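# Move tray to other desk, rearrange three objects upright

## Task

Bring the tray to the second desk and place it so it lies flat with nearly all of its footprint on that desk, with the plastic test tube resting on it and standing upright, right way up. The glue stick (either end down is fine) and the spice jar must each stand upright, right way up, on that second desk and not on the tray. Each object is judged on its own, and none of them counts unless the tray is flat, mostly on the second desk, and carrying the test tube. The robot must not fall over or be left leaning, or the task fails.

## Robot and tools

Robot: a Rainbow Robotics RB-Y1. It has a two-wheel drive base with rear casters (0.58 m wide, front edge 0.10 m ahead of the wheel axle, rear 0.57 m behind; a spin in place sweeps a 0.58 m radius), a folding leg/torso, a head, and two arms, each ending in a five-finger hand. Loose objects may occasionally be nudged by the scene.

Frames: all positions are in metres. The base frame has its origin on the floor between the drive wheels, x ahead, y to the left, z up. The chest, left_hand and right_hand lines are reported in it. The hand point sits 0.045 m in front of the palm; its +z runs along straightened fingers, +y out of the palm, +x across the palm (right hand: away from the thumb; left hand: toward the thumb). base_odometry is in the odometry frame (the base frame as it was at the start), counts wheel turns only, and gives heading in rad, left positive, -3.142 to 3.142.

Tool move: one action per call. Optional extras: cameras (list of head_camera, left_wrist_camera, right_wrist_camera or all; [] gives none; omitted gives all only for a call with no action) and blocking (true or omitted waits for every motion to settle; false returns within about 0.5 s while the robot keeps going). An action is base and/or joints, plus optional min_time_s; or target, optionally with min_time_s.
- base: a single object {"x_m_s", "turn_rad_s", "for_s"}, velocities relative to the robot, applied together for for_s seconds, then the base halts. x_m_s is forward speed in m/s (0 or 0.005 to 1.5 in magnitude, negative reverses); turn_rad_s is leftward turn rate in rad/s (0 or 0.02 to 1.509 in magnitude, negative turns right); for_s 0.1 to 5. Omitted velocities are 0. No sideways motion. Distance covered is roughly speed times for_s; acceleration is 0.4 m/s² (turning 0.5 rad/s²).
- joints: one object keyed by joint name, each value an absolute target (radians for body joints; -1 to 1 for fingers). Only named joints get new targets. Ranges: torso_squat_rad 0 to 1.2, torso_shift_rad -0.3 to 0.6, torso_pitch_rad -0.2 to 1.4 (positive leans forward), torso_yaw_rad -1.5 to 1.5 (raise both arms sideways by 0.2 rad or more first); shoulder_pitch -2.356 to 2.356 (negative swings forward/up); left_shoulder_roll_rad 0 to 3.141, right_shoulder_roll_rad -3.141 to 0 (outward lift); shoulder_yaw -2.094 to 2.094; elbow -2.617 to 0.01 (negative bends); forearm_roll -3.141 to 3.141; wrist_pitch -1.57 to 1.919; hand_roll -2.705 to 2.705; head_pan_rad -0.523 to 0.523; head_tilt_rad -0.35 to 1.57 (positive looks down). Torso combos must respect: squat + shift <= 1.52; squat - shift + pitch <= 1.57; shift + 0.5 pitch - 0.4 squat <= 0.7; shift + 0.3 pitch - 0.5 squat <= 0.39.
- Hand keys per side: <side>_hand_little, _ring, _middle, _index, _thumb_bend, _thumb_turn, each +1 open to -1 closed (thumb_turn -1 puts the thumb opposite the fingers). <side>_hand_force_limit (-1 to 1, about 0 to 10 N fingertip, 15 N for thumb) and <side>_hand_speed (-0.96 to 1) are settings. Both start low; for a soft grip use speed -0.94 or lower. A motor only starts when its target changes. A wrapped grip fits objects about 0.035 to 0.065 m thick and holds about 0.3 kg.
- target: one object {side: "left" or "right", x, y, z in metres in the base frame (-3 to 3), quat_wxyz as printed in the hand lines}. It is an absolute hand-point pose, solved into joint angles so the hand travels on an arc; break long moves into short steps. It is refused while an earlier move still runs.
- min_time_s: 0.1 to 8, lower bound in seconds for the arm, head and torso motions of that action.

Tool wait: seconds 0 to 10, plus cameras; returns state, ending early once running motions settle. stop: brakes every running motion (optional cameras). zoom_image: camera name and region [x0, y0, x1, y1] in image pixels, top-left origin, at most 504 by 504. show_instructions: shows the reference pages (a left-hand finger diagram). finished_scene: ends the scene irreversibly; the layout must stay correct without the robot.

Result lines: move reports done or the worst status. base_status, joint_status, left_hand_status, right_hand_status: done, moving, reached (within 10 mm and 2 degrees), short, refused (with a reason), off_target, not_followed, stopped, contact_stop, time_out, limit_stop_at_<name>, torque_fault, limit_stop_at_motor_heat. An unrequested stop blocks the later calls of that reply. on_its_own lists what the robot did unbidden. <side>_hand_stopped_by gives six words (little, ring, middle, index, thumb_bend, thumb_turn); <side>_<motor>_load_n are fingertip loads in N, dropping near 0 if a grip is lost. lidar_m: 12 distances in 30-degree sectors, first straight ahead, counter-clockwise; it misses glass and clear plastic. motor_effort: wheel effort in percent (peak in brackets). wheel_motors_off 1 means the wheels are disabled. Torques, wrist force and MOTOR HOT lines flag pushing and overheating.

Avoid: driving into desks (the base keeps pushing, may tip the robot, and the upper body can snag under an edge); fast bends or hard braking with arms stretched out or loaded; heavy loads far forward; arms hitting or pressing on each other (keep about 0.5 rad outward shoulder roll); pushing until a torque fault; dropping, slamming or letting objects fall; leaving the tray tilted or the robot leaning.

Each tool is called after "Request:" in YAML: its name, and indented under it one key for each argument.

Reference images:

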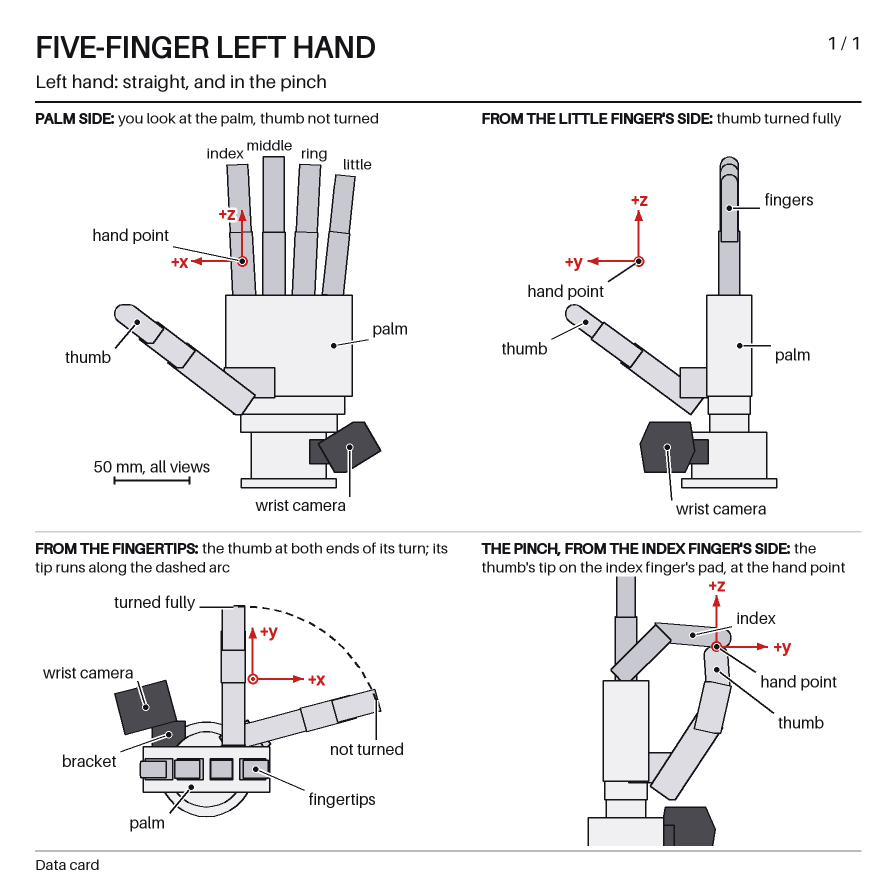

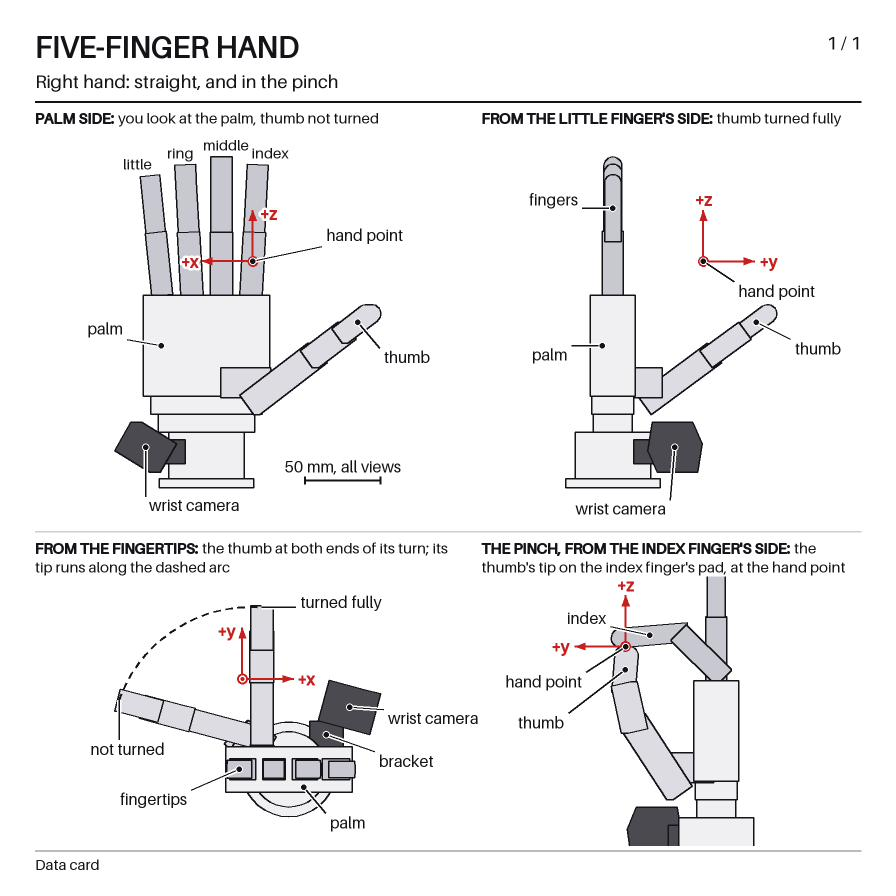

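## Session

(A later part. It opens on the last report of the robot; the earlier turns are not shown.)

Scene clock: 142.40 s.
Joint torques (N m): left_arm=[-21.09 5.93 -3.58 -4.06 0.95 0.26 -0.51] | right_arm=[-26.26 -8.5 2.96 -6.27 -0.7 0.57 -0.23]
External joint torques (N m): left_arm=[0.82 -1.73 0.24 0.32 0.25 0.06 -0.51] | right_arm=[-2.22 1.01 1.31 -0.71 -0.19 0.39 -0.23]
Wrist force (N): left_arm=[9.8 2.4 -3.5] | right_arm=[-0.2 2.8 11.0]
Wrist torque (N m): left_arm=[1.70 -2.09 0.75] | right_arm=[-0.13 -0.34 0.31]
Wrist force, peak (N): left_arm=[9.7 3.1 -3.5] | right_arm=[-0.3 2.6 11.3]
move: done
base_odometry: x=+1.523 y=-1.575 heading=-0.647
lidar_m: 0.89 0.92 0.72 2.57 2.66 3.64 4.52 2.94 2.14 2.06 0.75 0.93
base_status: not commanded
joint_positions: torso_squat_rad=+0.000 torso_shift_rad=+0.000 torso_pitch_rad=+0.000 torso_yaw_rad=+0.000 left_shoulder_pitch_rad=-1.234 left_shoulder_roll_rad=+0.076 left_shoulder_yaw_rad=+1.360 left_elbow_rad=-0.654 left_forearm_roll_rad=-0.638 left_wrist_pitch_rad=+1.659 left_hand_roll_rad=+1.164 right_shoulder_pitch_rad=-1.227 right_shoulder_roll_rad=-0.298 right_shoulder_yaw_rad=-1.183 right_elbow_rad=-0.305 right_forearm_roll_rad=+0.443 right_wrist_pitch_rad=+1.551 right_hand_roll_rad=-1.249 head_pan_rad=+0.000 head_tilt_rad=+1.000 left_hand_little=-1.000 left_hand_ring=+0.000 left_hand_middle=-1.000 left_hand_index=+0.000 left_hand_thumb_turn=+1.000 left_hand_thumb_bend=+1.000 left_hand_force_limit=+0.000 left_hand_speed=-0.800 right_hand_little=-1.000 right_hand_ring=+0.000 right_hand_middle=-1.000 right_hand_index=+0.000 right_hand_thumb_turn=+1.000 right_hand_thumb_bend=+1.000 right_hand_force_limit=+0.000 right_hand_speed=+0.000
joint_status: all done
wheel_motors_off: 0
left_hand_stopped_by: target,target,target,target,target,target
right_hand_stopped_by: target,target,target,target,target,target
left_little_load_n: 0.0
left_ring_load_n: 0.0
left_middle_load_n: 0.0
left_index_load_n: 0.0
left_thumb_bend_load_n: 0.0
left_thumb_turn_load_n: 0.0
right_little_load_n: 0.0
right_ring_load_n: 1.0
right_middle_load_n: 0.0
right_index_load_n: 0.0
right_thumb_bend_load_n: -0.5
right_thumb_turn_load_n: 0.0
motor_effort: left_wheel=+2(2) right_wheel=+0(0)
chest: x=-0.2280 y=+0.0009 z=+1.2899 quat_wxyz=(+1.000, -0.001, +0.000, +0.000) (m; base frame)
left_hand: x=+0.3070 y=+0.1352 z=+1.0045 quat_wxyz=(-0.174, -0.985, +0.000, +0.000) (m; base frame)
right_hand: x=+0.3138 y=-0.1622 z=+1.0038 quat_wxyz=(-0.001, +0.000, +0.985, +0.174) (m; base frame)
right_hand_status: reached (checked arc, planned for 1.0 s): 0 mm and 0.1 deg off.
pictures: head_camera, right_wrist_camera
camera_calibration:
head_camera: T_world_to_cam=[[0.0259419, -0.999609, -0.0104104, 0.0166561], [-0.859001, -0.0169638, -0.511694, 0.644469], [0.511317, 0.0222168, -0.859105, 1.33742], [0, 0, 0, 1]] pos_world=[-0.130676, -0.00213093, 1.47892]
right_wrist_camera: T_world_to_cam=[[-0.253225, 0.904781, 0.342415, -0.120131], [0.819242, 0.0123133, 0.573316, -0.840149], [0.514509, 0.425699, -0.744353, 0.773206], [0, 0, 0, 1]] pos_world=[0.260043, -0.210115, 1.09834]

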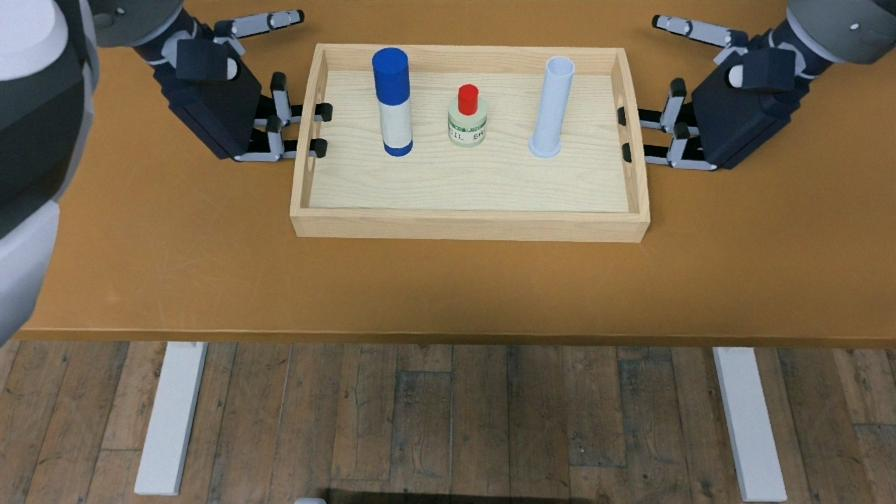

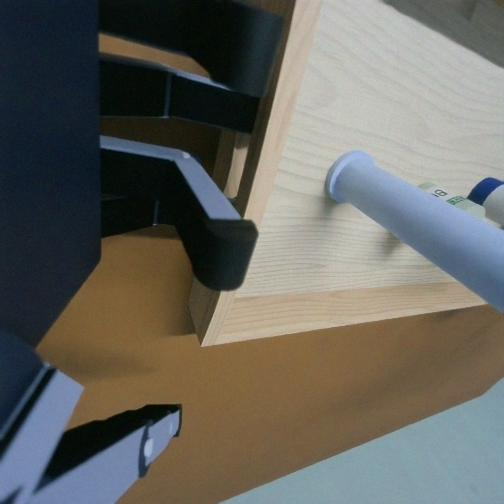

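Request:
move:
  target: {"side":"right","x":0.314,"y":-0.152,"z":1.0035,"quat_wxyz":[0,0,0.9848,0.1736]}
  min_time_s: 1.5
  cameras: ["head_camera","right_wrist_camera"]

Request:
zoom_image:
  camera: "head_camera"
  region: [560, 30, 760, 230]

Scene clock: 144.50 s.
Joint torques (N m): left_arm=[-20.95 6.64 -3.44 -4.06 0.77 0.41 -0.48] | right_arm=[-25.44 -7.73 3.25 -5.78 -0.37 0.61 -0.19]
External joint torques (N m): left_arm=[0.96 -1.02 0.39 0.32 0.07 0.22 -0.48] | right_arm=[-1.35 1.61 1.52 -0.23 0.15 0.42 -0.19]
Wrist force (N): left_arm=[9.7 2.4 -3.8] | right_arm=[-0.7 3.7 9.1]
Wrist torque (N m): left_arm=[1.69 -2.06 0.77] | right_arm=[-0.13 -0.30 0.34]
Wrist force, peak (N): left_arm=[9.7 2.5 -4.0] | right_arm=[-0.3 2.5 11.6]
move: done
base_odometry: x=+1.523 y=-1.575 heading=-0.647
lidar_m: 0.89 0.93 0.72 2.57 2.66 3.64 4.52 2.94 2.15 2.06 0.76 0.93
base_status: not commanded
joint_positions: torso_squat_rad=+0.000 torso_shift_rad=+0.000 torso_pitch_rad=+0.000 torso_yaw_rad=+0.000 left_shoulder_pitch_rad=-1.234 left_shoulder_roll_rad=+0.076 left_shoulder_yaw_rad=+1.360 left_elbow_rad=-0.654 left_forearm_roll_rad=-0.638 left_wrist_pitch_rad=+1.659 left_hand_roll_rad=+1.164 right_shoulder_pitch_rad=-1.230 right_shoulder_roll_rad=-0.274 right_shoulder_yaw_rad=-1.181 right_elbow_rad=-0.320 right_forearm_roll_rad=+0.445 right_wrist_pitch_rad=+1.555 right_hand_roll_rad=-1.261 head_pan_rad=+0.000 head_tilt_rad=+1.000 left_hand_little=-1.000 left_hand_ring=+0.000 left_hand_middle=-1.000 left_hand_index=+0.000 left_hand_thumb_turn=+1.000 left_hand_thumb_bend=+1.000 left_hand_force_limit=+0.000 left_hand_speed=-0.800 right_hand_little=-1.000 right_hand_ring=+0.000 right_hand_middle=-1.000 right_hand_index=+0.000 right_hand_thumb_turn=+1.000 right_hand_thumb_bend=+1.000 right_hand_force_limit=+0.000 right_hand_speed=+0.000
joint_status: all done
wheel_motors_off: 0
left_hand_stopped_by: target,target,target,target,target,target
right_hand_stopped_by: target,target,target,target,target,target
left_little_load_n: 0.0
left_ring_load_n: 0.5
left_middle_load_n: 0.0
left_index_load_n: 0.0
left_thumb_bend_load_n: 0.0
left_thumb_turn_load_n: 0.5
right_little_load_n: 0.0
right_ring_load_n: 0.0
right_middle_load_n: 0.0
right_index_load_n: -1.0
right_thumb_bend_load_n: 0.0
right_thumb_turn_load_n: 0.0
motor_effort: left_wheel=+2(2) right_wheel=+0(0)
chest: x=-0.2280 y=+0.0009 z=+1.2899 quat_wxyz=(+1.000, -0.001, +0.000, +0.000) (m; base frame)
left_hand: x=+0.3070 y=+0.1352 z=+1.0045 quat_wxyz=(-0.174, -0.985, +0.000, +0.000) (m; base frame)
right_hand: x=+0.3140 y=-0.1522 z=+1.0035 quat_wxyz=(-0.002, -0.001, +0.985, +0.175) (m; base frame)
right_hand_status: reached (checked arc, planned for 1.5 s): 0 mm and 0.3 deg off.
pictures: head_camera, right_wrist_camera
camera_calibration:
head_camera: T_world_to_cam=[[0.0259419, -0.999609, -0.0104104, 0.0166561], [-0.859001, -0.0169638, -0.511694, 0.644469], [0.511317, 0.0222168, -0.859105, 1.33742], [0, 0, 0, 1]] pos_world=[-0.130676, -0.00213093, 1.47892]
right_wrist_camera: T_world_to_cam=[[-0.254331, 0.90363, 0.344629, -0.131055], [0.821152, 0.0135195, 0.57055, -0.83787], [0.510906, 0.428101, -0.745456, 0.771237], [0, 0, 0, 1]] pos_world=[0.260658, -0.200415, 1.09813]

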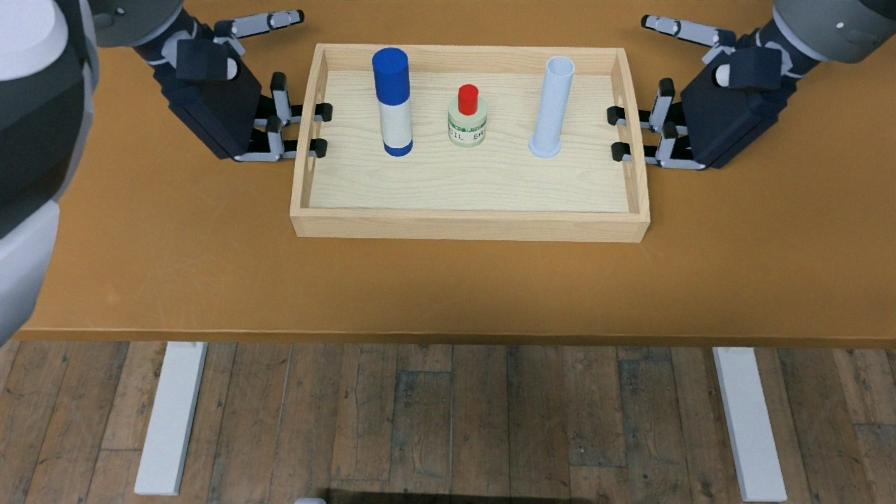

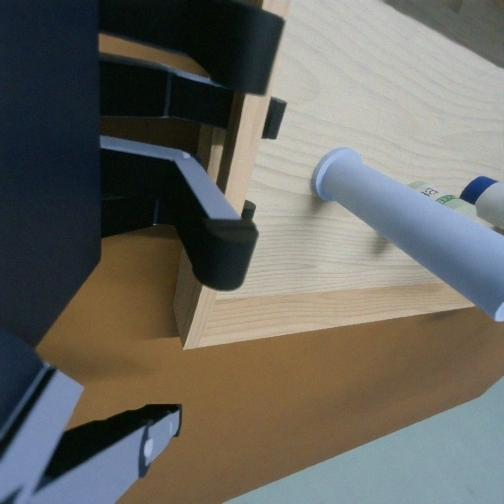

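Scaled by 2.520 from the camera's 896x504 image, which has a finer 1280x720 frame.

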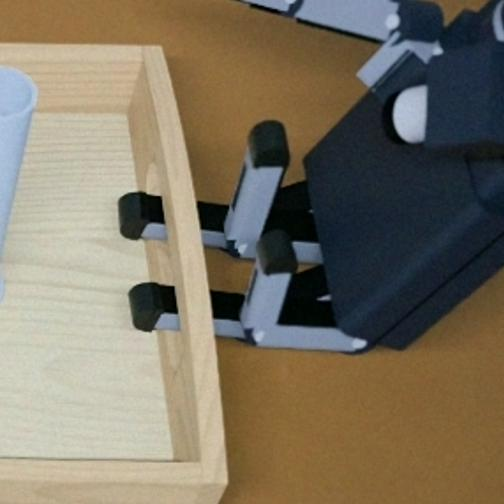

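Request:
move:
  target: {"side":"right","x":0.314,"y":-0.152,"z":1.008,"quat_wxyz":[0,0,0.9848,0.1736]}
  min_time_s: 1

Request:
move:
  target: {"side":"left","x":0.307,"y":0.135,"z":1.010,"quat_wxyz":[0.1736,0.9848,0,0]}
  min_time_s: 1
  cameras: ["head_camera"]

Scene clock: 146.20 s.
Joint torques (N m): left_arm=[-20.89 6.43 -3.86 -4.02 0.81 0.18 -0.38] | right_arm=[-26.99 -8.4 3.12 -6.29 -0.74 0.67 0.3]
External joint torques (N m): left_arm=[1.01 -1.23 -0.04 0.36 0.11 -0.01 -0.38] | right_arm=[-2.87 0.92 1.21 -0.71 -0.23 0.48 0.29]
Wrist force (N): left_arm=[9.0 2.6 -3.7] | right_arm=[-0.4 2.9 11.3]
Wrist torque (N m): left_arm=[1.72 -1.94 0.63] | right_arm=[-0.15 -0.36 0.40]
Wrist force, peak (N): left_arm=[10.1 2.3 -3.6] | right_arm=[-0.5 3.2 13.0]
move: done
base_odometry: x=+1.523 y=-1.575 heading=-0.647
lidar_m: 0.89 0.93 0.72 2.57 2.66 3.65 4.52 2.94 2.14 2.06 0.75 0.94
base_status: not commanded
joint_positions: torso_squat_rad=+0.000 torso_shift_rad=+0.000 torso_pitch_rad=+0.000 torso_yaw_rad=+0.000 left_shoulder_pitch_rad=-1.234 left_shoulder_roll_rad=+0.076 left_shoulder_yaw_rad=+1.360 left_elbow_rad=-0.654 left_forearm_roll_rad=-0.638 left_wrist_pitch_rad=+1.659 left_hand_roll_rad=+1.164 right_shoulder_pitch_rad=-1.231 right_shoulder_roll_rad=-0.264 right_shoulder_yaw_rad=-1.181 right_elbow_rad=-0.350 right_forearm_roll_rad=+0.446 right_wrist_pitch_rad=+1.578 right_hand_roll_rad=-1.257 head_pan_rad=+0.000 head_tilt_rad=+1.000 left_hand_little=-1.000 left_hand_ring=+0.000 left_hand_middle=-1.000 left_hand_index=+0.000 left_hand_thumb_turn=+1.000 left_hand_thumb_bend=+1.000 left_hand_force_limit=+0.000 left_hand_speed=-0.800 right_hand_little=-1.000 right_hand_ring=+0.000 right_hand_middle=-1.000 right_hand_index=+0.000 right_hand_thumb_turn=+1.000 right_hand_thumb_bend=+1.000 right_hand_force_limit=+0.000 right_hand_speed=+0.000
joint_status: all done
wheel_motors_off: 0
left_hand_stopped_by: target,target,target,target,target,target
right_hand_stopped_by: target,target,target,target,target,target
left_little_load_n: 0.0
left_ring_load_n: 0.0
left_middle_load_n: 0.0
left_index_load_n: 0.0
left_thumb_bend_load_n: 0.0
left_thumb_turn_load_n: 0.0
right_little_load_n: 0.0
right_ring_load_n: 1.5
right_middle_load_n: 0.0
right_index_load_n: 0.0
right_thumb_bend_load_n: 0.0
right_thumb_turn_load_n: 0.0
motor_effort: left_wheel=+1(2) right_wheel=+0(0)
chest: x=-0.2280 y=+0.0009 z=+1.2899 quat_wxyz=(+1.000, -0.001, +0.000, +0.000) (m; base frame)
left_hand: x=+0.3070 y=+0.1352 z=+1.0045 quat_wxyz=(-0.174, -0.985, +0.000, +0.000) (m; base frame)
right_hand: x=+0.3141 y=-0.1522 z=+1.0076 quat_wxyz=(-0.003, -0.001, +0.985, +0.175) (m; base frame)
right_hand_status: reached (checked arc, planned for 1.0 s): 0 mm and 0.4 deg off.
pictures: none

Scene clock: 147.53 s.
Joint torques (N m): left_arm=[-23.82 6.28 -5.53 -6.36 0.65 0.83 -0.25] | right_arm=[-26.63 -9.18 3.09 -6.28 -0.77 0.52 0.26]
External joint torques (N m): left_arm=[-1.9 -1.39 -1.6 -1.97 -0.05 0.64 -0.25] | right_arm=[-2.51 0.13 1.19 -0.7 -0.25 0.33 0.26]
Wrist force (N): left_arm=[9.6 1.8 -2.7] | right_arm=[-0.3 3.3 11.3]
Wrist torque (N m): left_arm=[1.71 -1.98 0.73] | right_arm=[-0.16 -0.35 0.44]
Wrist force, peak (N): left_arm=[10.2 2.0 -3.3] | right_arm=[-0.4 4.0 12.8]
move: done
base_odometry: x=+1.523 y=-1.575 heading=-0.647
lidar_m: 0.89 0.92 0.72 2.57 2.67 3.64 4.52 2.95 2.14 2.06 0.76 0.93
base_status: not commanded
joint_positions: torso_squat_rad=+0.000 torso_shift_rad=+0.000 torso_pitch_rad=+0.000 torso_yaw_rad=+0.000 left_shoulder_pitch_rad=-1.241 left_shoulder_roll_rad=+0.071 left_shoulder_yaw_rad=+1.359 left_elbow_rad=-0.672 left_forearm_roll_rad=-0.640 left_wrist_pitch_rad=+1.677 left_hand_roll_rad=+1.162 right_shoulder_pitch_rad=-1.231 right_shoulder_roll_rad=-0.263 right_shoulder_yaw_rad=-1.181 right_elbow_rad=-0.350 right_forearm_roll_rad=+0.446 right_wrist_pitch_rad=+1.578 right_hand_roll_rad=-1.257 head_pan_rad=+0.000 head_tilt_rad=+1.000 left_hand_little=-1.000 left_hand_ring=+0.000 left_hand_middle=-1.000 left_hand_index=+0.000 left_hand_thumb_turn=+1.000 left_hand_thumb_bend=+1.000 left_hand_force_limit=+0.000 left_hand_speed=-0.800 right_hand_little=-1.000 right_hand_ring=+0.000 right_hand_middle=-1.000 right_hand_index=+0.000 right_hand_thumb_turn=+1.000 right_hand_thumb_bend=+1.000 right_hand_force_limit=+0.000 right_hand_speed=+0.000
joint_status: all done
wheel_motors_off: 0
left_hand_stopped_by: target,target,target,target,target,target
right_hand_stopped_by: target,target,target,target,target,target
left_little_load_n: 0.0
left_ring_load_n: 1.5
left_middle_load_n: 0.0
left_index_load_n: 1.0
left_thumb_bend_load_n: 0.0
left_thumb_turn_load_n: 0.0
right_little_load_n: 0.0
right_ring_load_n: 1.0
right_middle_load_n: 0.0
right_index_load_n: 1.0
right_thumb_bend_load_n: 0.0
right_thumb_turn_load_n: 0.0
motor_effort: left_wheel=+1(2) right_wheel=+0(0)
chest: x=-0.2280 y=+0.0009 z=+1.2899 quat_wxyz=(+1.000, -0.001, +0.000, +0.000) (m; base frame)
left_hand: x=+0.3068 y=+0.1351 z=+1.0096 quat_wxyz=(-0.174, -0.985, +0.000, +0.001) (m; base frame)
left_hand_status: reached (checked arc, planned for 1.0 s): 0 mm and 0.1 deg off.
right_hand: x=+0.3140 y=-0.1520 z=+1.0076 quat_wxyz=(-0.003, -0.001, +0.985, +0.175) (m; base frame)
pictures: head_camera
camera_calibration:
head_camera: T_world_to_cam=[[0.0259419, -0.999609, -0.0104104, 0.0166561], [-0.859001, -0.0169638, -0.511694, 0.644469], [0.511317, 0.0222168, -0.859105, 1.33742], [0, 0, 0, 1]] pos_world=[-0.130676, -0.00213093, 1.47892]

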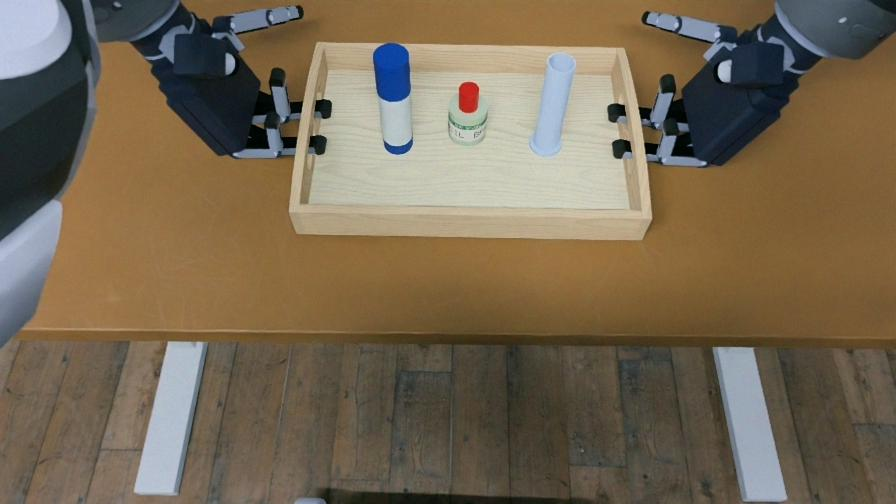

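Request:
move:
  target: {"side":"right","x":0.314,"y":-0.152,"z":1.016,"quat_wxyz":[0,0,0.9848,0.1736]}
  min_time_s: 1.2

Request:
move:
  target: {"side":"left","x":0.307,"y":0.135,"z":1.020,"quat_wxyz":[0.1736,0.9848,0,0]}
  min_time_s: 1.2
  cameras: ["all"]

Scene clock: 149.33 s.
Joint torques (N m): left_arm=[-23.48 7.25 -5.33 -5.94 0.63 0.7 -0.48] | right_arm=[-26.96 -8.37 3.65 -6.38 -0.83 0.7 0.29]
External joint torques (N m): left_arm=[-1.56 -0.42 -1.4 -1.55 -0.07 0.5 -0.47] | right_arm=[-2.8 0.92 1.49 -0.74 -0.31 0.5 0.29]
Wrist force (N): left_arm=[9.8 0.9 -2.2] | right_arm=[-0.4 2.8 10.9]
Wrist torque (N m): left_arm=[1.59 -2.05 0.75] | right_arm=[-0.13 -0.32 0.44]
Wrist force, peak (N): left_arm=[9.9 3.4 -1.7] | right_arm=[-0.4 4.3 13.3]
move: done
base_odometry: x=+1.523 y=-1.575 heading=-0.647
lidar_m: 0.89 0.93 0.71 2.57 2.67 3.65 4.52 2.95 2.15 2.06 0.76 0.93
base_status: not commanded
joint_positions: torso_squat_rad=+0.000 torso_shift_rad=+0.000 torso_pitch_rad=+0.000 torso_yaw_rad=+0.000 left_shoulder_pitch_rad=-1.241 left_shoulder_roll_rad=+0.071 left_shoulder_yaw_rad=+1.359 left_elbow_rad=-0.672 left_forearm_roll_rad=-0.640 left_wrist_pitch_rad=+1.677 left_hand_roll_rad=+1.162 right_shoulder_pitch_rad=-1.237 right_shoulder_roll_rad=-0.250 right_shoulder_yaw_rad=-1.179 right_elbow_rad=-0.393 right_forearm_roll_rad=+0.448 right_wrist_pitch_rad=+1.616 right_hand_roll_rad=-1.252 head_pan_rad=+0.000 head_tilt_rad=+1.000 left_hand_little=-1.000 left_hand_ring=+0.000 left_hand_middle=-1.000 left_hand_index=+0.000 left_hand_thumb_turn=+1.000 left_hand_thumb_bend=+1.000 left_hand_force_limit=+0.000 left_hand_speed=-0.800 right_hand_little=-1.000 right_hand_ring=+0.000 right_hand_middle=-1.000 right_hand_index=+0.000 right_hand_thumb_turn=+1.000 right_hand_thumb_bend=+1.000 right_hand_force_limit=+0.000 right_hand_speed=+0.000
joint_status: all done
wheel_motors_off: 0
left_hand_stopped_by: target,target,target,target,target,target
right_hand_stopped_by: target,target,target,target,target,target
left_little_load_n: 0.0
left_ring_load_n: 1.0
left_middle_load_n: 0.0
left_index_load_n: 2.0
left_thumb_bend_load_n: 0.0
left_thumb_turn_load_n: 0.0
right_little_load_n: 0.0
right_ring_load_n: 1.0
right_middle_load_n: 0.0
right_index_load_n: 1.5
right_thumb_bend_load_n: 0.0
right_thumb_turn_load_n: 0.0
motor_effort: left_wheel=+1(2) right_wheel=+0(1)
chest: x=-0.2280 y=+0.0009 z=+1.2899 quat_wxyz=(+1.000, -0.001, +0.000, +0.000) (m; base frame)
left_hand: x=+0.3068 y=+0.1350 z=+1.0096 quat_wxyz=(-0.174, -0.985, +0.000, +0.001) (m; base frame)
right_hand: x=+0.3141 y=-0.1521 z=+1.0156 quat_wxyz=(-0.005, -0.002, +0.985, +0.175) (m; base frame)
right_hand_status: reached (checked arc, planned for 1.2 s): 0 mm and 0.6 deg off.
pictures: none

Scene clock: 150.87 s.
Joint torques (N m): left_arm=[-23.65 6.43 -6.04 -6.19 0.89 0.93 -0.51] | right_arm=[-26.55 -9.24 3.46 -6.26 -0.88 0.52 0.31]
External joint torques (N m): left_arm=[-1.7 -1.25 -1.91 -1.77 0.19 0.73 -0.51] | right_arm=[-2.39 0.05 1.3 -0.62 -0.37 0.32 0.31]
Wrist force (N): left_arm=[9.6 1.1 -0.6] | right_arm=[-0.5 2.5 12.5]
Wrist torque (N m): left_arm=[1.60 -1.99 0.70] | right_arm=[-0.16 -0.30 0.43]
Wrist force, peak (N): left_arm=[10.1 2.5 -2.7] | right_arm=[-0.3 4.1 13.2]
move: done
base_odometry: x=+1.523 y=-1.575 heading=-0.647
lidar_m: 0.89 0.93 0.72 2.57 2.67 3.64 4.53 2.94 2.14 2.06 0.75 0.93
base_status: not commanded
joint_positions: torso_squat_rad=+0.000 torso_shift_rad=+0.000 torso_pitch_rad=+0.000 torso_yaw_rad=+0.000 left_shoulder_pitch_rad=-1.254 left_shoulder_roll_rad=+0.063 left_shoulder_yaw_rad=+1.356 left_elbow_rad=-0.704 left_forearm_roll_rad=-0.644 left_wrist_pitch_rad=+1.708 left_hand_roll_rad=+1.158 right_shoulder_pitch_rad=-1.237 right_shoulder_roll_rad=-0.250 right_shoulder_yaw_rad=-1.179 right_elbow_rad=-0.393 right_forearm_roll_rad=+0.448 right_wrist_pitch_rad=+1.616 right_hand_roll_rad=-1.252 head_pan_rad=+0.000 head_tilt_rad=+1.000 left_hand_little=-1.000 left_hand_ring=+0.000 left_hand_middle=-1.000 left_hand_index=+0.000 left_hand_thumb_turn=+1.000 left_hand_thumb_bend=+1.000 left_hand_force_limit=+0.000 left_hand_speed=-0.800 right_hand_little=-1.000 right_hand_ring=+0.000 right_hand_middle=-1.000 right_hand_index=+0.000 right_hand_thumb_turn=+1.000 right_hand_thumb_bend=+1.000 right_hand_force_limit=+0.000 right_hand_speed=+0.000
joint_status: all done
wheel_motors_off: 0
left_hand_stopped_by: target,target,target,target,target,target
right_hand_stopped_by: target,target,target,target,target,target
left_little_load_n: 0.0
left_ring_load_n: 1.0
left_middle_load_n: 0.0
left_index_load_n: 1.5
left_thumb_bend_load_n: 0.0
left_thumb_turn_load_n: 0.0
right_little_load_n: 0.0
right_ring_load_n: 0.5
right_middle_load_n: 0.5
right_index_load_n: 1.5
right_thumb_bend_load_n: 0.0
right_thumb_turn_load_n: 0.0
motor_effort: left_wheel=+2(2) right_wheel=+0(1)
chest: x=-0.2280 y=+0.0009 z=+1.2899 quat_wxyz=(+1.000, -0.001, +0.000, +0.000) (m; base frame)
left_hand: x=+0.3069 y=+0.1350 z=+1.0195 quat_wxyz=(-0.174, -0.985, +0.000, +0.001) (m; base frame)
left_hand_status: reached (checked arc, planned for 1.2 s): 1 mm and 0.1 deg off.
right_hand: x=+0.3141 y=-0.1519 z=+1.0155 quat_wxyz=(-0.005, -0.002, +0.984, +0.175) (m; base frame)
pictures: head_camera, left_wrist_camera, right_wrist_camera
camera_calibration:
head_camera: T_world_to_cam=[[0.0259419, -0.999609, -0.0104104, 0.0166561], [-0.859001, -0.0169638, -0.511694, 0.644469], [0.511317, 0.0222168, -0.859105, 1.33742], [0, 0, 0, 1]] pos_world=[-0.130676, -0.00213093, 1.47892]
left_wrist_camera: T_world_to_cam=[[0.24945, 0.919763, -0.303004, 0.107268], [0.814057, -0.0297003, 0.580025, -0.838232], [0.524486, -0.39135, -0.756148, 0.777576], [0, 0, 0, 1]] pos_world=[0.247783, 0.180747, 1.10666]
right_wrist_camera: T_world_to_cam=[[-0.255234, 0.902418, 0.347129, -0.137917], [0.823722, 0.0149488, 0.566797, -0.841607], [0.506298, 0.430603, -0.747157, 0.783675], [0, 0, 0, 1]] pos_world=[0.261277, -0.200413, 1.11042]

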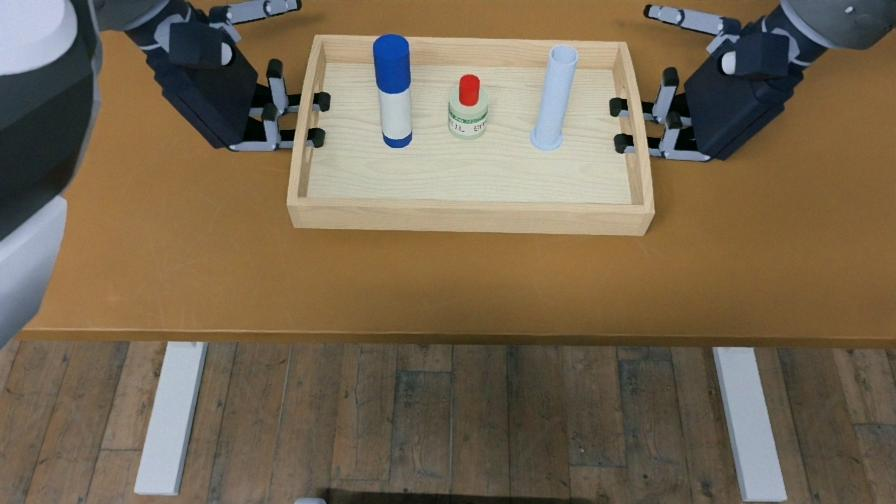

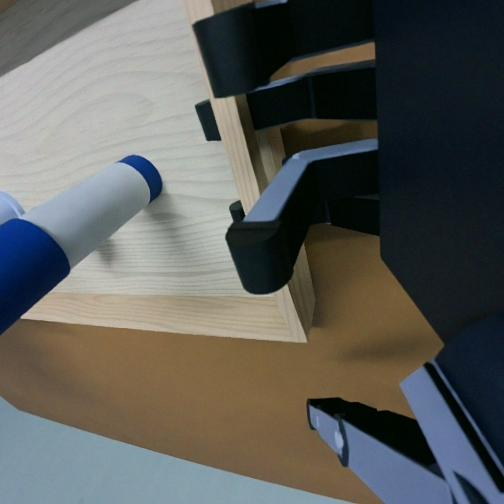

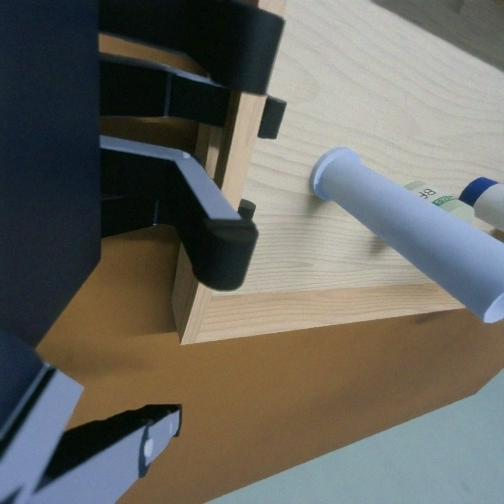

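Request:
move:
  target: {"side":"right","x":0.314,"y":-0.152,"z":1.028,"quat_wxyz":[0,0,0.9848,0.1736]}
  min_time_s: 1.5

Request:
move:
  target: {"side":"left","x":0.307,"y":0.135,"z":1.034,"quat_wxyz":[0.1736,0.9848,0,0]}
  min_time_s: 1.5

Request:
move:
  target: {"side":"right","x":0.314,"y":-0.152,"z":1.039,"quat_wxyz":[0,0,0.9848,0.1736]}
  min_time_s: 1.5

Request:
move:
  target: {"side":"left","x":0.307,"y":0.135,"z":1.040,"quat_wxyz":[0.1736,0.9848,0,0]}
  min_time_s: 1
  cameras: ["all"]

Scene clock: 153.07 s.
Joint torques (N m): left_arm=[-23.61 7.02 -5.66 -6.15 0.74 0.72 -0.37] | right_arm=[-26.93 -8.03 3.95 -6.4 -0.81 0.61 0.38]
External joint torques (N m): left_arm=[-1.66 -0.66 -1.53 -1.73 0.04 0.52 -0.37] | right_arm=[-2.71 1.22 1.45 -0.7 -0.3 0.4 0.37]
Wrist force (N): left_arm=[9.0 0.4 -1.4] | right_arm=[-0.4 2.2 12.2]
Wrist torque (N m): left_arm=[1.59 -1.95 0.70] | right_arm=[-0.14 -0.31 0.47]
Wrist force, peak (N): left_arm=[10.0 3.6 -1.8] | right_arm=[-0.3 4.1 13.3]
move: done
base_odometry: x=+1.523 y=-1.575 heading=-0.647
lidar_m: 0.89 0.93 0.72 2.57 2.67 3.64 4.52 2.95 2.14 2.06 0.76 0.93
base_status: not commanded
joint_positions: torso_squat_rad=+0.000 torso_shift_rad=+0.000 torso_pitch_rad=+0.000 torso_yaw_rad=+0.000 left_shoulder_pitch_rad=-1.254 left_shoulder_roll_rad=+0.063 left_shoulder_yaw_rad=+1.356 left_elbow_rad=-0.704 left_forearm_roll_rad=-0.644 left_wrist_pitch_rad=+1.708 left_hand_roll_rad=+1.158 right_shoulder_pitch_rad=-1.246 right_shoulder_roll_rad=-0.232 right_shoulder_yaw_rad=-1.176 right_elbow_rad=-0.451 right_forearm_roll_rad=+0.451 right_wrist_pitch_rad=+1.667 right_hand_roll_rad=-1.245 head_pan_rad=+0.000 head_tilt_rad=+1.000 left_hand_little=-1.000 left_hand_ring=+0.000 left_hand_middle=-1.000 left_hand_index=+0.000 left_hand_thumb_turn=+1.000 left_hand_thumb_bend=+1.000 left_hand_force_limit=+0.000 left_hand_speed=-0.800 right_hand_little=-1.000 right_hand_ring=+0.000 right_hand_middle=-1.000 right_hand_index=+0.000 right_hand_thumb_turn=+1.000 right_hand_thumb_bend=+1.000 right_hand_force_limit=+0.000 right_hand_speed=+0.000
joint_status: all done
wheel_motors_off: 0
left_hand_stopped_by: target,target,target,target,target,target
right_hand_stopped_by: target,target,target,target,target,target
left_little_load_n: 0.0
left_ring_load_n: 1.0
left_middle_load_n: 0.0
left_index_load_n: 2.0
left_thumb_bend_load_n: 0.0
left_thumb_turn_load_n: 0.0
right_little_load_n: 0.0
right_ring_load_n: 1.0
right_middle_load_n: 0.0
right_index_load_n: 1.0
right_thumb_bend_load_n: 0.0
right_thumb_turn_load_n: 0.0
motor_effort: left_wheel=+2(2) right_wheel=+0(0)
chest: x=-0.2280 y=+0.0009 z=+1.2899 quat_wxyz=(+1.000, -0.001, +0.000, +0.000) (m; base frame)
left_hand: x=+0.3069 y=+0.1349 z=+1.0194 quat_wxyz=(-0.174, -0.985, +0.000, +0.001) (m; base frame)
right_hand: x=+0.3141 y=-0.1520 z=+1.0275 quat_wxyz=(-0.006, -0.002, +0.984, +0.176) (m; base frame)
right_hand_status: reached (checked arc, planned for 1.5 s): 1 mm and 0.8 deg off.
pictures: none

Scene clock: 154.90 s.
Joint torques (N m): left_arm=[-23.85 5.99 -6.05 -6.33 0.83 0.98 -0.27] | right_arm=[-26.79 -9.44 3.56 -6.31 -0.75 0.57 0.37]
External joint torques (N m): left_arm=[-1.85 -1.72 -1.7 -1.89 0.14 0.78 -0.27] | right_arm=[-2.57 -0.19 1.06 -0.61 -0.24 0.35 0.36]
Wrist force (N): left_arm=[9.4 0.8 -1.5] | right_arm=[-0.2 2.3 12.2]
Wrist torque (N m): left_arm=[1.64 -1.99 0.71] | right_arm=[-0.16 -0.31 0.46]
Wrist force, peak (N): left_arm=[10.0 2.9 -1.0] | right_arm=[-0.4 3.9 13.2]
move: done
base_odometry: x=+1.523 y=-1.575 heading=-0.647
lidar_m: 0.89 0.93 0.72 2.57 2.67 3.65 4.52 2.95 2.14 2.06 0.75 0.93
base_status: not commanded
joint_positions: torso_squat_rad=+0.000 torso_shift_rad=+0.000 torso_pitch_rad=+0.000 torso_yaw_rad=+0.000 left_shoulder_pitch_rad=-1.273 left_shoulder_roll_rad=+0.055 left_shoulder_yaw_rad=+1.351 left_elbow_rad=-0.742 left_forearm_roll_rad=-0.650 left_wrist_pitch_rad=+1.749 left_hand_roll_rad=+1.154 right_shoulder_pitch_rad=-1.246 right_shoulder_roll_rad=-0.232 right_shoulder_yaw_rad=-1.176 right_elbow_rad=-0.451 right_forearm_roll_rad=+0.451 right_wrist_pitch_rad=+1.667 right_hand_roll_rad=-1.245 head_pan_rad=+0.000 head_tilt_rad=+1.000 left_hand_little=-1.000 left_hand_ring=+0.000 left_hand_middle=-1.000 left_hand_index=+0.000 left_hand_thumb_turn=+1.000 left_hand_thumb_bend=+1.000 left_hand_force_limit=+0.000 left_hand_speed=-0.800 right_hand_little=-1.000 right_hand_ring=+0.000 right_hand_middle=-1.000 right_hand_index=+0.000 right_hand_thumb_turn=+1.000 right_hand_thumb_bend=+1.000 right_hand_force_limit=+0.000 right_hand_speed=+0.000
joint_status: all done
wheel_motors_off: 0
left_hand_stopped_by: target,target,target,target,target,target
right_hand_stopped_by: target,target,target,target,target,target
left_little_load_n: 0.0
left_ring_load_n: 1.0
left_middle_load_n: 0.0
left_index_load_n: 1.5
left_thumb_bend_load_n: 0.0
left_thumb_turn_load_n: 0.0
right_little_load_n: -0.5
right_ring_load_n: 1.0
right_middle_load_n: 0.0
right_index_load_n: 1.0
right_thumb_bend_load_n: 0.0
right_thumb_turn_load_n: 0.0
motor_effort: left_wheel=+2(2) right_wheel=+0(0)
chest: x=-0.2280 y=+0.0009 z=+1.2899 quat_wxyz=(+1.000, -0.001, +0.000, +0.000) (m; base frame)
left_hand: x=+0.3070 y=+0.1349 z=+1.0333 quat_wxyz=(-0.174, -0.985, +0.000, +0.001) (m; base frame)
left_hand_status: reached (checked arc, planned for 1.5 s): 1 mm and 0.2 deg off.
right_hand: x=+0.3141 y=-0.1518 z=+1.0275 quat_wxyz=(-0.006, -0.003, +0.984, +0.176) (m; base frame)
pictures: none

Scene clock: 156.73 s.
Joint torques (N m): left_arm=[-23.91 7.5 -5.92 -6.07 1.01 0.65 -0.39] | right_arm=[-27.11 -8.11 4.17 -6.39 -0.86 0.65 0.36]
External joint torques (N m): left_arm=[-1.91 -0.2 -1.56 -1.63 0.31 0.45 -0.38] | right_arm=[-2.89 1.07 1.25 -0.63 -0.35 0.43 0.35]
Wrist force (N): left_arm=[9.6 1.3 -2.2] | right_arm=[-0.3 2.7 11.0]
Wrist torque (N m): left_arm=[1.65 -2.01 0.72] | right_arm=[-0.15 -0.31 0.51]
Wrist force, peak (N): left_arm=[9.9 3.4 -1.3] | right_arm=[-0.3 4.3 13.2]
move: done
base_odometry: x=+1.523 y=-1.575 heading=-0.647
lidar_m: 0.90 0.93 0.72 2.57 2.66 3.65 4.52 2.95 2.14 2.06 0.75 0.93
base_status: not commanded
joint_positions: torso_squat_rad=+0.000 torso_shift_rad=+0.000 torso_pitch_rad=+0.000 torso_yaw_rad=+0.000 left_shoulder_pitch_rad=-1.273 left_shoulder_roll_rad=+0.055 left_shoulder_yaw_rad=+1.351 left_elbow_rad=-0.742 left_forearm_roll_rad=-0.650 left_wrist_pitch_rad=+1.749 left_hand_roll_rad=+1.154 right_shoulder_pitch_rad=-1.251 right_shoulder_roll_rad=-0.207 right_shoulder_yaw_rad=-1.173 right_elbow_rad=-0.525 right_forearm_roll_rad=+0.455 right_wrist_pitch_rad=+1.719 right_hand_roll_rad=-1.235 head_pan_rad=+0.000 head_tilt_rad=+1.000 left_hand_little=-1.000 left_hand_ring=+0.000 left_hand_middle=-1.000 left_hand_index=+0.000 left_hand_thumb_turn=+1.000 left_hand_thumb_bend=+1.000 left_hand_force_limit=+0.000 left_hand_speed=-0.800 right_hand_little=-1.000 right_hand_ring=+0.000 right_hand_middle=-1.000 right_hand_index=+0.000 right_hand_thumb_turn=+1.000 right_hand_thumb_bend=+1.000 right_hand_force_limit=+0.000 right_hand_speed=+0.000
joint_status: all done
wheel_motors_off: 0
left_hand_stopped_by: target,target,target,target,target,target
right_hand_stopped_by: target,target,target,target,target,target
left_little_load_n: 0.0
left_ring_load_n: 1.0
left_middle_load_n: 0.0
left_index_load_n: 1.5
left_thumb_bend_load_n: 0.0
left_thumb_turn_load_n: 0.0
right_little_load_n: 0.0
right_ring_load_n: 1.0
right_middle_load_n: 0.0
right_index_load_n: 1.0
right_thumb_bend_load_n: 0.0
right_thumb_turn_load_n: 0.0
motor_effort: left_wheel=+2(2) right_wheel=+0(1)
chest: x=-0.2280 y=+0.0009 z=+1.2899 quat_wxyz=(+1.000, -0.001, +0.000, +0.000) (m; base frame)
left_hand: x=+0.3070 y=+0.1348 z=+1.0333 quat_wxyz=(-0.174, -0.985, +0.000, +0.001) (m; base frame)
right_hand: x=+0.3139 y=-0.1519 z=+1.0386 quat_wxyz=(-0.006, -0.002, +0.984, +0.176) (m; base frame)
right_hand_status: reached (checked arc, planned for 1.5 s): 0 mm and 0.8 deg off.
pictures: none

Scene clock: 158.07 s.
Joint torques (N m): left_arm=[-24.05 6.71 -6.5 -6.26 0.58 0.9 -0.46] | right_arm=[-26.65 -9.02 4.31 -6.39 -0.83 0.54 0.39]
External joint torques (N m): left_arm=[-2.05 -0.99 -2 -1.81 -0.11 0.69 -0.45] | right_arm=[-2.43 0.16 1.39 -0.63 -0.33 0.32 0.39]
Wrist force (N): left_arm=[9.5 1.3 -2.2] | right_arm=[-0.2 3.0 11.6]
Wrist torque (N m): left_arm=[1.61 -1.99 0.73] | right_arm=[-0.18 -0.33 0.50]
Wrist force, peak (N): left_arm=[9.6 3.3 -1.9] | right_arm=[-0.5 3.9 13.1]
move: done
base_odometry: x=+1.523 y=-1.575 heading=-0.647
lidar_m: 0.90 0.93 0.72 2.57 2.67 3.65 4.52 2.95 2.14 2.06 0.76 0.93
base_status: not commanded
joint_positions: torso_squat_rad=+0.000 torso_shift_rad=+0.000 torso_pitch_rad=+0.000 torso_yaw_rad=+0.000 left_shoulder_pitch_rad=-1.281 left_shoulder_roll_rad=+0.048 left_shoulder_yaw_rad=+1.348 left_elbow_rad=-0.766 left_forearm_roll_rad=-0.653 left_wrist_pitch_rad=+1.769 left_hand_roll_rad=+1.151 right_shoulder_pitch_rad=-1.251 right_shoulder_roll_rad=-0.207 right_shoulder_yaw_rad=-1.173 right_elbow_rad=-0.525 right_forearm_roll_rad=+0.455 right_wrist_pitch_rad=+1.720 right_hand_roll_rad=-1.235 head_pan_rad=+0.000 head_tilt_rad=+1.000 left_hand_little=-1.000 left_hand_ring=+0.000 left_hand_middle=-1.000 left_hand_index=+0.000 left_hand_thumb_turn=+1.000 left_hand_thumb_bend=+1.000 left_hand_force_limit=+0.000 left_hand_speed=-0.800 right_hand_little=-1.000 right_hand_ring=+0.000 right_hand_middle=-1.000 right_hand_index=+0.000 right_hand_thumb_turn=+1.000 right_hand_thumb_bend=+1.000 right_hand_force_limit=+0.000 right_hand_speed=+0.000
joint_status: all done
wheel_motors_off: 0
left_hand_stopped_by: target,target,target,target,target,target
right_hand_stopped_by: target,target,target,target,target,target
left_little_load_n: 0.0
left_ring_load_n: 1.0
left_middle_load_n: 0.0
left_index_load_n: 2.0
left_thumb_bend_load_n: 0.0
left_thumb_turn_load_n: 0.0
right_little_load_n: 0.0
right_ring_load_n: 1.0
right_middle_load_n: 0.0
right_index_load_n: 1.5
right_thumb_bend_load_n: 0.0
right_thumb_turn_load_n: 0.0
motor_effort: left_wheel=+2(2) right_wheel=+0(0)
chest: x=-0.2280 y=+0.0009 z=+1.2899 quat_wxyz=(+1.000, -0.001, +0.000, +0.000) (m; base frame)
left_hand: x=+0.3068 y=+0.1350 z=+1.0395 quat_wxyz=(-0.174, -0.985, +0.000, +0.001) (m; base frame)
left_hand_status: reached (checked arc, planned for 1.0 s): 0 mm and 0.1 deg off.
right_hand: x=+0.3139 y=-0.1518 z=+1.0386 quat_wxyz=(-0.006, -0.002, +0.984, +0.176) (m; base frame)
pictures: head_camera, left_wrist_camera, right_wrist_camera
camera_calibration:
head_camera: T_world_to_cam=[[0.0259419, -0.999609, -0.0104104, 0.0166561], [-0.859001, -0.0169638, -0.511694, 0.644469], [0.511317, 0.0222168, -0.859105, 1.33742], [0, 0, 0, 1]] pos_world=[-0.130676, -0.00213093, 1.47892]
left_wrist_camera: T_world_to_cam=[[0.249305, 0.919929, -0.302618, 0.112979], [0.813764, -0.0295931, 0.580441, -0.850143], [0.525009, -0.390966, -0.755983, 0.792492], [0, 0, 0, 1]] pos_world=[0.247584, 0.180746, 1.12676]
right_wrist_camera: T_world_to_cam=[[-0.255608, 0.901836, 0.348361, -0.147286], [0.824775, 0.0154219, 0.56525, -0.853157], [0.504391, 0.431803, -0.747754, 0.802217], [0, 0, 0, 1]] pos_world=[0.261384, -0.200414, 1.13342]

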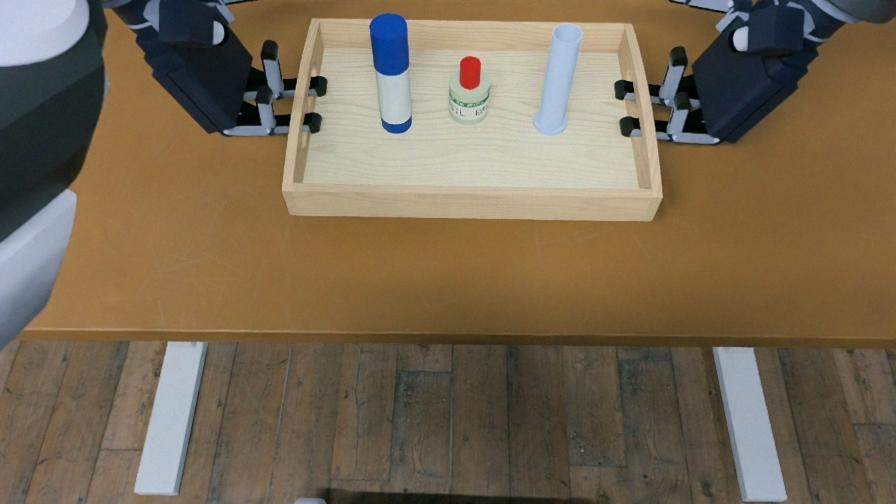

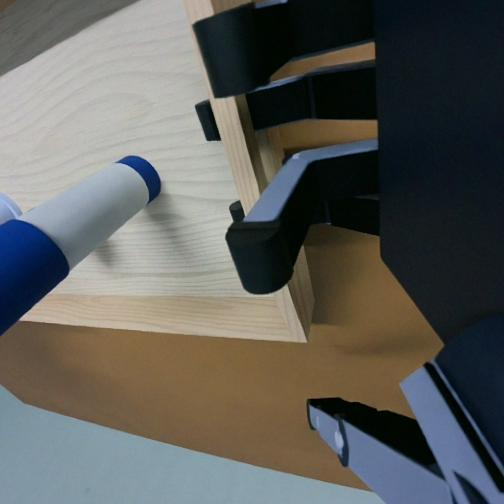

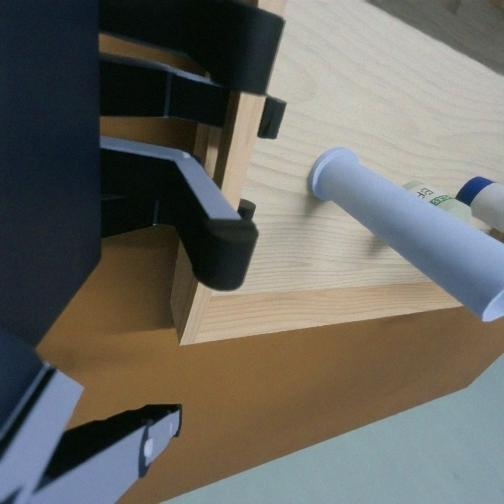

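Request:
move:
  base: {"x_m_s":-0.1,"for_s":2.0}
  cameras: ["head_camera"]

Request:
move:
  base: {"x_m_s":-0.3,"for_s":4.7}
  cameras: ["head_camera"]

Scene clock: 162.10 s.
Joint torques (N m): left_arm=[-23.24 7.09 -5.9 -6.14 0.8 0.76 -0.44] | right_arm=[-26.17 -9.15 3.98 -6.18 -0.91 0.34 0.27]
External joint torques (N m): left_arm=[-1.25 -0.61 -1.4 -1.69 0.11 0.56 -0.44] | right_arm=[-1.95 0.03 1.05 -0.42 -0.4 0.12 0.27]
Wrist force (N): left_arm=[9.5 1.4 -2.4] | right_arm=[-0.4 2.7 11.7]
Wrist torque (N m): left_arm=[1.67 -1.98 0.67] | right_arm=[-0.20 -0.29 0.50]
Wrist force, peak (N): left_arm=[10.4 1.3 -1.9] | right_arm=[-0.5 2.5 12.7]
move: done
base_odometry: x=+1.363 y=-1.455 heading=-0.647
lidar_m: 1.09 0.85 0.88 2.56 2.66 3.65 4.32 2.94 2.14 2.06 0.92 0.89
base_status: done (sent for 2 of 2 s)
joint_positions: torso_squat_rad=+0.000 torso_shift_rad=+0.000 torso_pitch_rad=+0.000 torso_yaw_rad=+0.000 left_shoulder_pitch_rad=-1.281 left_shoulder_roll_rad=+0.048 left_shoulder_yaw_rad=+1.348 left_elbow_rad=-0.766 left_forearm_roll_rad=-0.653 left_wrist_pitch_rad=+1.769 left_hand_roll_rad=+1.151 right_shoulder_pitch_rad=-1.251 right_shoulder_roll_rad=-0.207 right_shoulder_yaw_rad=-1.173 right_elbow_rad=-0.525 right_forearm_roll_rad=+0.455 right_wrist_pitch_rad=+1.720 right_hand_roll_rad=-1.235 head_pan_rad=+0.000 head_tilt_rad=+1.000 left_hand_little=-1.000 left_hand_ring=+0.000 left_hand_middle=-1.000 left_hand_index=+0.000 left_hand_thumb_turn=+1.000 left_hand_thumb_bend=+1.000 left_hand_force_limit=+0.000 left_hand_speed=-0.800 right_hand_little=-1.000 right_hand_ring=+0.000 right_hand_middle=-1.000 right_hand_index=+0.000 right_hand_thumb_turn=+1.000 right_hand_thumb_bend=+1.000 right_hand_force_limit=+0.000 right_hand_speed=+0.000
joint_status: not commanded
wheel_motors_off: 0
left_hand_stopped_by: target,target,target,target,target,target
right_hand_stopped_by: target,target,target,target,target,target
left_little_load_n: 0.0
left_ring_load_n: 1.0
left_middle_load_n: 0.0
left_index_load_n: 2.0
left_thumb_bend_load_n: 0.0
left_thumb_turn_load_n: 0.0
right_little_load_n: 0.0
right_ring_load_n: 1.0
right_middle_load_n: 0.0
right_index_load_n: 1.5
right_thumb_bend_load_n: 0.0
right_thumb_turn_load_n: 0.0
motor_effort: left_wheel=+3(31) right_wheel=-7(18)
chest: x=-0.2280 y=+0.0009 z=+1.2899 quat_wxyz=(+1.000, -0.001, +0.000, +0.000) (m; base frame)
left_hand: x=+0.3069 y=+0.1350 z=+1.0395 quat_wxyz=(-0.174, -0.985, +0.000, +0.001) (m; base frame)
right_hand: x=+0.3140 y=-0.1517 z=+1.0386 quat_wxyz=(-0.006, -0.002, +0.984, +0.176) (m; base frame)
pictures: head_camera
camera_calibration:
head_camera: T_world_to_cam=[[0.0259398, -0.999609, -0.0104141, 0.0166587], [-0.859045, -0.016962, -0.511619, 0.644439], [0.511243, 0.0222175, -0.859149, 1.33742], [0, 0, 0, 1]] pos_world=[-0.130576, -0.00213093, 1.47892]

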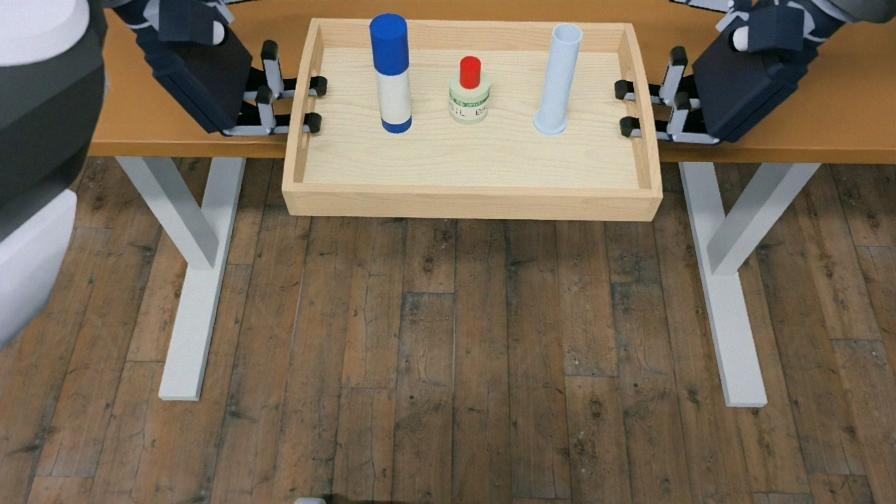

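Scene clock: 168.03 s.
Joint torques (N m): left_arm=[-23.41 7.1 -5.95 -5.96 0.92 0.56 -0.4] | right_arm=[-25.8 -9.13 4 -6.22 -0.84 0.37 0.34]
External joint torques (N m): left_arm=[-1.41 -0.6 -1.46 -1.51 0.23 0.36 -0.4] | right_arm=[-1.58 0.05 1.08 -0.46 -0.33 0.15 0.34]
Wrist force (N): left_arm=[8.9 1.0 -1.3] | right_arm=[-0.1 2.3 12.2]
Wrist torque (N m): left_arm=[1.64 -1.90 0.70] | right_arm=[-0.21 -0.33 0.50]
Wrist force, peak (N): left_arm=[10.3 1.4 -2.4] | right_arm=[-0.7 2.4 12.7]
move: done
base_odometry: x=+0.238 y=-0.606 heading=-0.646
lidar_m: 2.49 2.11 2.63 2.58 2.68 3.05 2.92 2.96 2.16 2.07 2.15 2.14
base_status: done (sent for 4.7 of 4.7 s)
joint_positions: torso_squat_rad=+0.000 torso_shift_rad=+0.000 torso_pitch_rad=+0.000 torso_yaw_rad=+0.000 left_shoulder_pitch_rad=-1.281 left_shoulder_roll_rad=+0.048 left_shoulder_yaw_rad=+1.348 left_elbow_rad=-0.766 left_forearm_roll_rad=-0.653 left_wrist_pitch_rad=+1.769 left_hand_roll_rad=+1.151 right_shoulder_pitch_rad=-1.251 right_shoulder_roll_rad=-0.207 right_shoulder_yaw_rad=-1.173 right_elbow_rad=-0.525 right_forearm_roll_rad=+0.455 right_wrist_pitch_rad=+1.720 right_hand_roll_rad=-1.235 head_pan_rad=+0.000 head_tilt_rad=+1.000 left_hand_little=-1.000 left_hand_ring=+0.000 left_hand_middle=-1.000 left_hand_index=+0.000 left_hand_thumb_turn=+1.000 left_hand_thumb_bend=+1.000 left_hand_force_limit=+0.000 left_hand_speed=-0.800 right_hand_little=-1.000 right_hand_ring=+0.000 right_hand_middle=-1.000 right_hand_index=+0.000 right_hand_thumb_turn=+1.000 right_hand_thumb_bend=+1.000 right_hand_force_limit=+0.000 right_hand_speed=+0.000
joint_status: not commanded
wheel_motors_off: 0
left_hand_stopped_by: target,target,target,target,target,target
right_hand_stopped_by: target,target,target,target,target,target
left_little_load_n: 0.0
left_ring_load_n: 1.0
left_middle_load_n: 0.0
left_index_load_n: 2.0
left_thumb_bend_load_n: 0.0
left_thumb_turn_load_n: 0.0
right_little_load_n: 0.0
right_ring_load_n: 1.0
right_middle_load_n: 0.0
right_index_load_n: 1.0
right_thumb_bend_load_n: 0.0
right_thumb_turn_load_n: 0.0
motor_effort: left_wheel=+9(22) right_wheel=-7(24)
chest: x=-0.2279 y=+0.0009 z=+1.2899 quat_wxyz=(+1.000, -0.001, +0.000, +0.000) (m; base frame)
left_hand: x=+0.3069 y=+0.1350 z=+1.0395 quat_wxyz=(-0.174, -0.985, +0.000, +0.001) (m; base frame)
right_hand: x=+0.3140 y=-0.1517 z=+1.0386 quat_wxyz=(-0.006, -0.002, +0.984, +0.176) (m; base frame)
pictures: head_camera
camera_calibration:
head_camera: T_world_to_cam=[[0.0259397, -0.999609, -0.0104163, 0.0166619], [-0.859115, -0.0169638, -0.511502, 0.644257], [0.511125, 0.022217, -0.859219, 1.33751], [0, 0, 0, 1]] pos_world=[-0.130575, -0.00213093, 1.47892]

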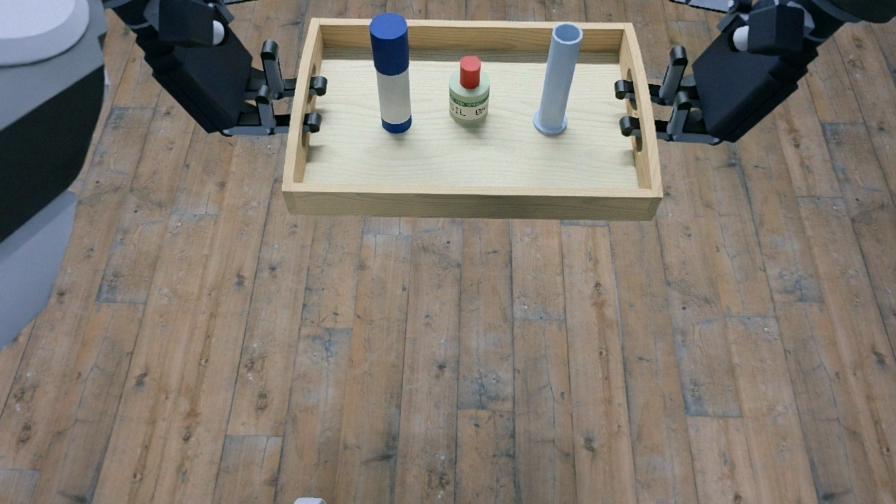

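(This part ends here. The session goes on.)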